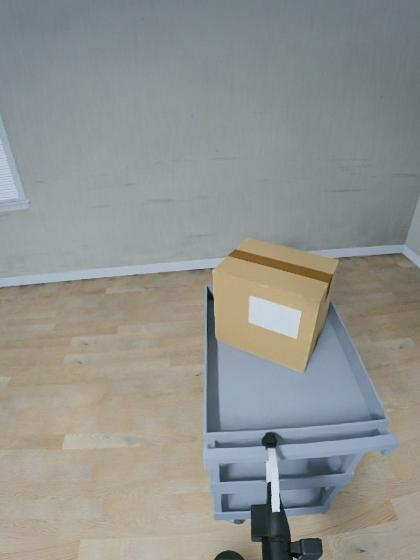

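Scene clock: 1776.50 s.
move: r1 moving
r1.base_odometry: x=-2.965 y=+2.409 heading=+1.012
r1.turned_by_wheels: +0.000
r1.turned_by_imu: +0.000
r1.base_tilt: forward=-1.6 right=+1.3
r1.lidar_m: 0.37 2.58 3.19 3.60 3.56 2.33 2.18 2.22 1.23 1.20 2.30 0.45
r1.base_status: translate_m moving; strafe_m moving
r1.joint_positions: lift_m=+0.683 arm_m=+0.000 wrist_yaw_rad=-0.003 wrist_pitch_rad=+0.007 wrist_roll_rad=+1.569 gripper_m=-0.038
r1.joint_status: not commanded
r1.measured_speeds: translate_m=+0.000 strafe_m=-0.056 rotate_rad=+0.001 lift_m=+0.000 arm_m=+0.000 wrist_yaw_rad=+0.000 wrist_pitch_rad=+0.000 wrist_roll_rad=+0.000
r1.motor_effort: lift_m=+17(17) arm_m=-1(4) wheel_0=+9(9) wheel_1=-5(7) wheel_2=+0(4)
r1.servo_current: wrist_yaw_rad=39(59) wrist_pitch_rad=52(59) wrist_roll_rad=39(59) gripper_m=39(46)
r1.hand_pose: x=+0.4590 y=-0.0882 z=+0.8594 quat_wxyz=(+0.708, +0.707, +0.001, -0.003) (m; r1's base frame)
r1.wrist_depth_mm: - - - - 239 1708 - / - - - - 238 1756 - / - 477 477 175 236 - - / - 512 496 174 234 - - / - - 535 172 232 - - / - - 213 180 230 - - / - - 179 144 228 - -
r2.base_odometry: x=-1.642 y=-1.763 heading=-2.054
r2.turned_by_wheels: +0.000
r2.turned_by_imu: +0.000
r2.base_tilt: forward=-0.6 right=+0.0
r2.lidar_m: 0.37 0.46 1.25 1.27 2.78 1.64 1.41 1.41 1.09 0.95 0.91 0.55
r2.base_status: not commanded
r2.joint_positions: lift_m=+0.760 arm_m=+0.000 wrist_yaw_rad=+0.580 wrist_pitch_rad=+0.004 wrist_roll_rad=+0.001 gripper_m=-0.024
r2.joint_status: not commanded
r2.measured_speeds: all 0
r2.motor_effort: lift_m=+16(16) arm_m=-3(4) wheel_0=+7(7) wheel_1=-1(1) wheel_2=+9(9)
r2.servo_current: wrist_yaw_rad=208(215) wrist_pitch_rad=46(46) wrist_roll_rad=46(59) gripper_m=98(98)
r2.contact_limits: translate_m 0.8
r2.hand_pose: x=+0.4600 y=+0.0849 z=+0.9371 quat_wxyz=(+0.958, +0.000, +0.002, +0.286) (m; r2's base frame)
r2.wrist_depth_mm: - - - 167 218 199 186 / - - - 163 220 201 188 / - - - 167 221 202 190 / - - 1537 168 222 204 190 / - - - 168 224 205 - / - 1464 181 168 216 206 193 / - 1397 - - 225 201 193
pictures: none
No camera images: "cameras" was empty.

Scene clock: 1781.13 s.
earlier move: r1 done
r1.base_odometry: x=-2.638 y=+2.204 heading=+1.012
r1.turned_by_wheels: +0.000
r1.turned_by_imu: -0.001
r1.base_tilt: forward=-1.6 right=+1.3
r1.lidar_m: 0.32 0.51 3.29 3.98 3.47 2.30 2.13 2.19 0.90 0.79 1.93 0.47
r1.base_status: done
r1.joint_positions: lift_m=+0.683 arm_m=+0.000 wrist_yaw_rad=+0.002 wrist_pitch_rad=+0.007 wrist_roll_rad=+1.569 gripper_m=-0.038
r1.joint_status: not commanded
r1.measured_speeds: all 0
r1.motor_effort: lift_m=+17(17) arm_m=-4(4) wheel_0=+4(13) wheel_1=-3(7) wheel_2=+3(4)
r1.servo_current: wrist_yaw_rad=39(72) wrist_pitch_rad=52(59) wrist_roll_rad=46(72) gripper_m=46(46)
r1.hand_pose: x=+0.4595 y=-0.0868 z=+0.8594 quat_wxyz=(+0.708, +0.707, +0.003, -0.002) (m; r1's base frame)
r1.wrist_depth_mm: - - - - 375 377 379 / - - - - - 1708 1255 / - - - - 303 1708 - / - - - 263 268 - - / - - 488 239 248 - - / - 488 492 181 229 - - / - 488 179 142 208 - -
r2.base_odometry: x=-1.642 y=-1.763 heading=-2.054
r2.turned_by_wheels: +0.000
r2.turned_by_imu: +0.001
r2.base_tilt: forward=-0.7 right=+0.0
r2.lidar_m: 0.41 0.48 0.90 4.83 2.82 1.62 1.41 1.40 1.13 0.96 0.91 0.54
r2.base_status: not commanded
r2.joint_positions: lift_m=+0.760 arm_m=+0.000 wrist_yaw_rad=+0.580 wrist_pitch_rad=+0.004 wrist_roll_rad=+0.001 gripper_m=-0.024
r2.joint_status: not commanded
r2.measured_speeds: all 0
r2.on_its_own: wrist_yaw_rad is at rest, and its servo_current (202 mA) is outside its rest range (0 to 104 mA)
r2.motor_effort: lift_m=+16(16) arm_m=-3(4) wheel_0=+7(7) wheel_1=-1(2) wheel_2=+8(9)
r2.servo_current: wrist_yaw_rad=202(215) wrist_pitch_rad=39(52) wrist_roll_rad=52(59) gripper_m=91(98)
r2.contact_limits: translate_m 0.8
r2.hand_pose: x=+0.4600 y=+0.0849 z=+0.9371 quat_wxyz=(+0.958, +0.000, +0.002, +0.286) (m; r2's base frame)
r2.wrist_depth_mm: - - - 166 217 199 187 / - - - 163 220 200 187 / - - - 167 221 202 190 / 946 - 1430 167 223 203 191 / - - - 168 224 206 - / - - 181 168 216 205 193 / - 1921 - - 224 200 194
wait: 4.63 of 7 s (r1 has come to rest)
pictures: r1_head_camera, r1_head_right_camera
Images, in order (width x height): r1_head_camera 420x560, r1_head_right_camera 420x672.

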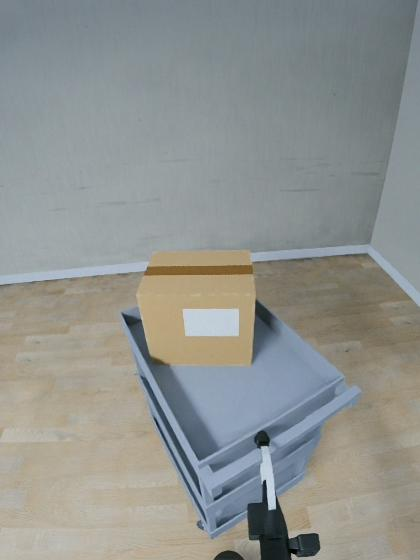

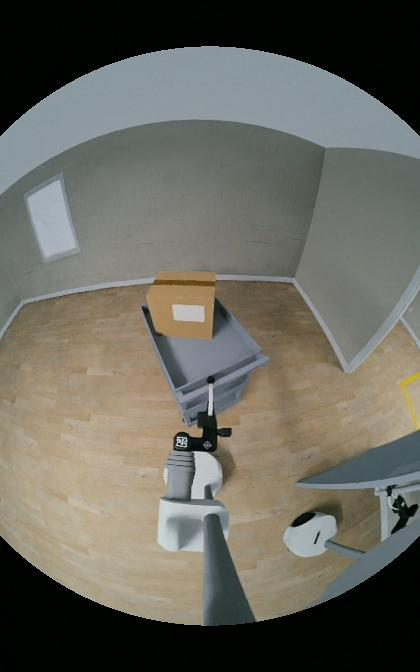

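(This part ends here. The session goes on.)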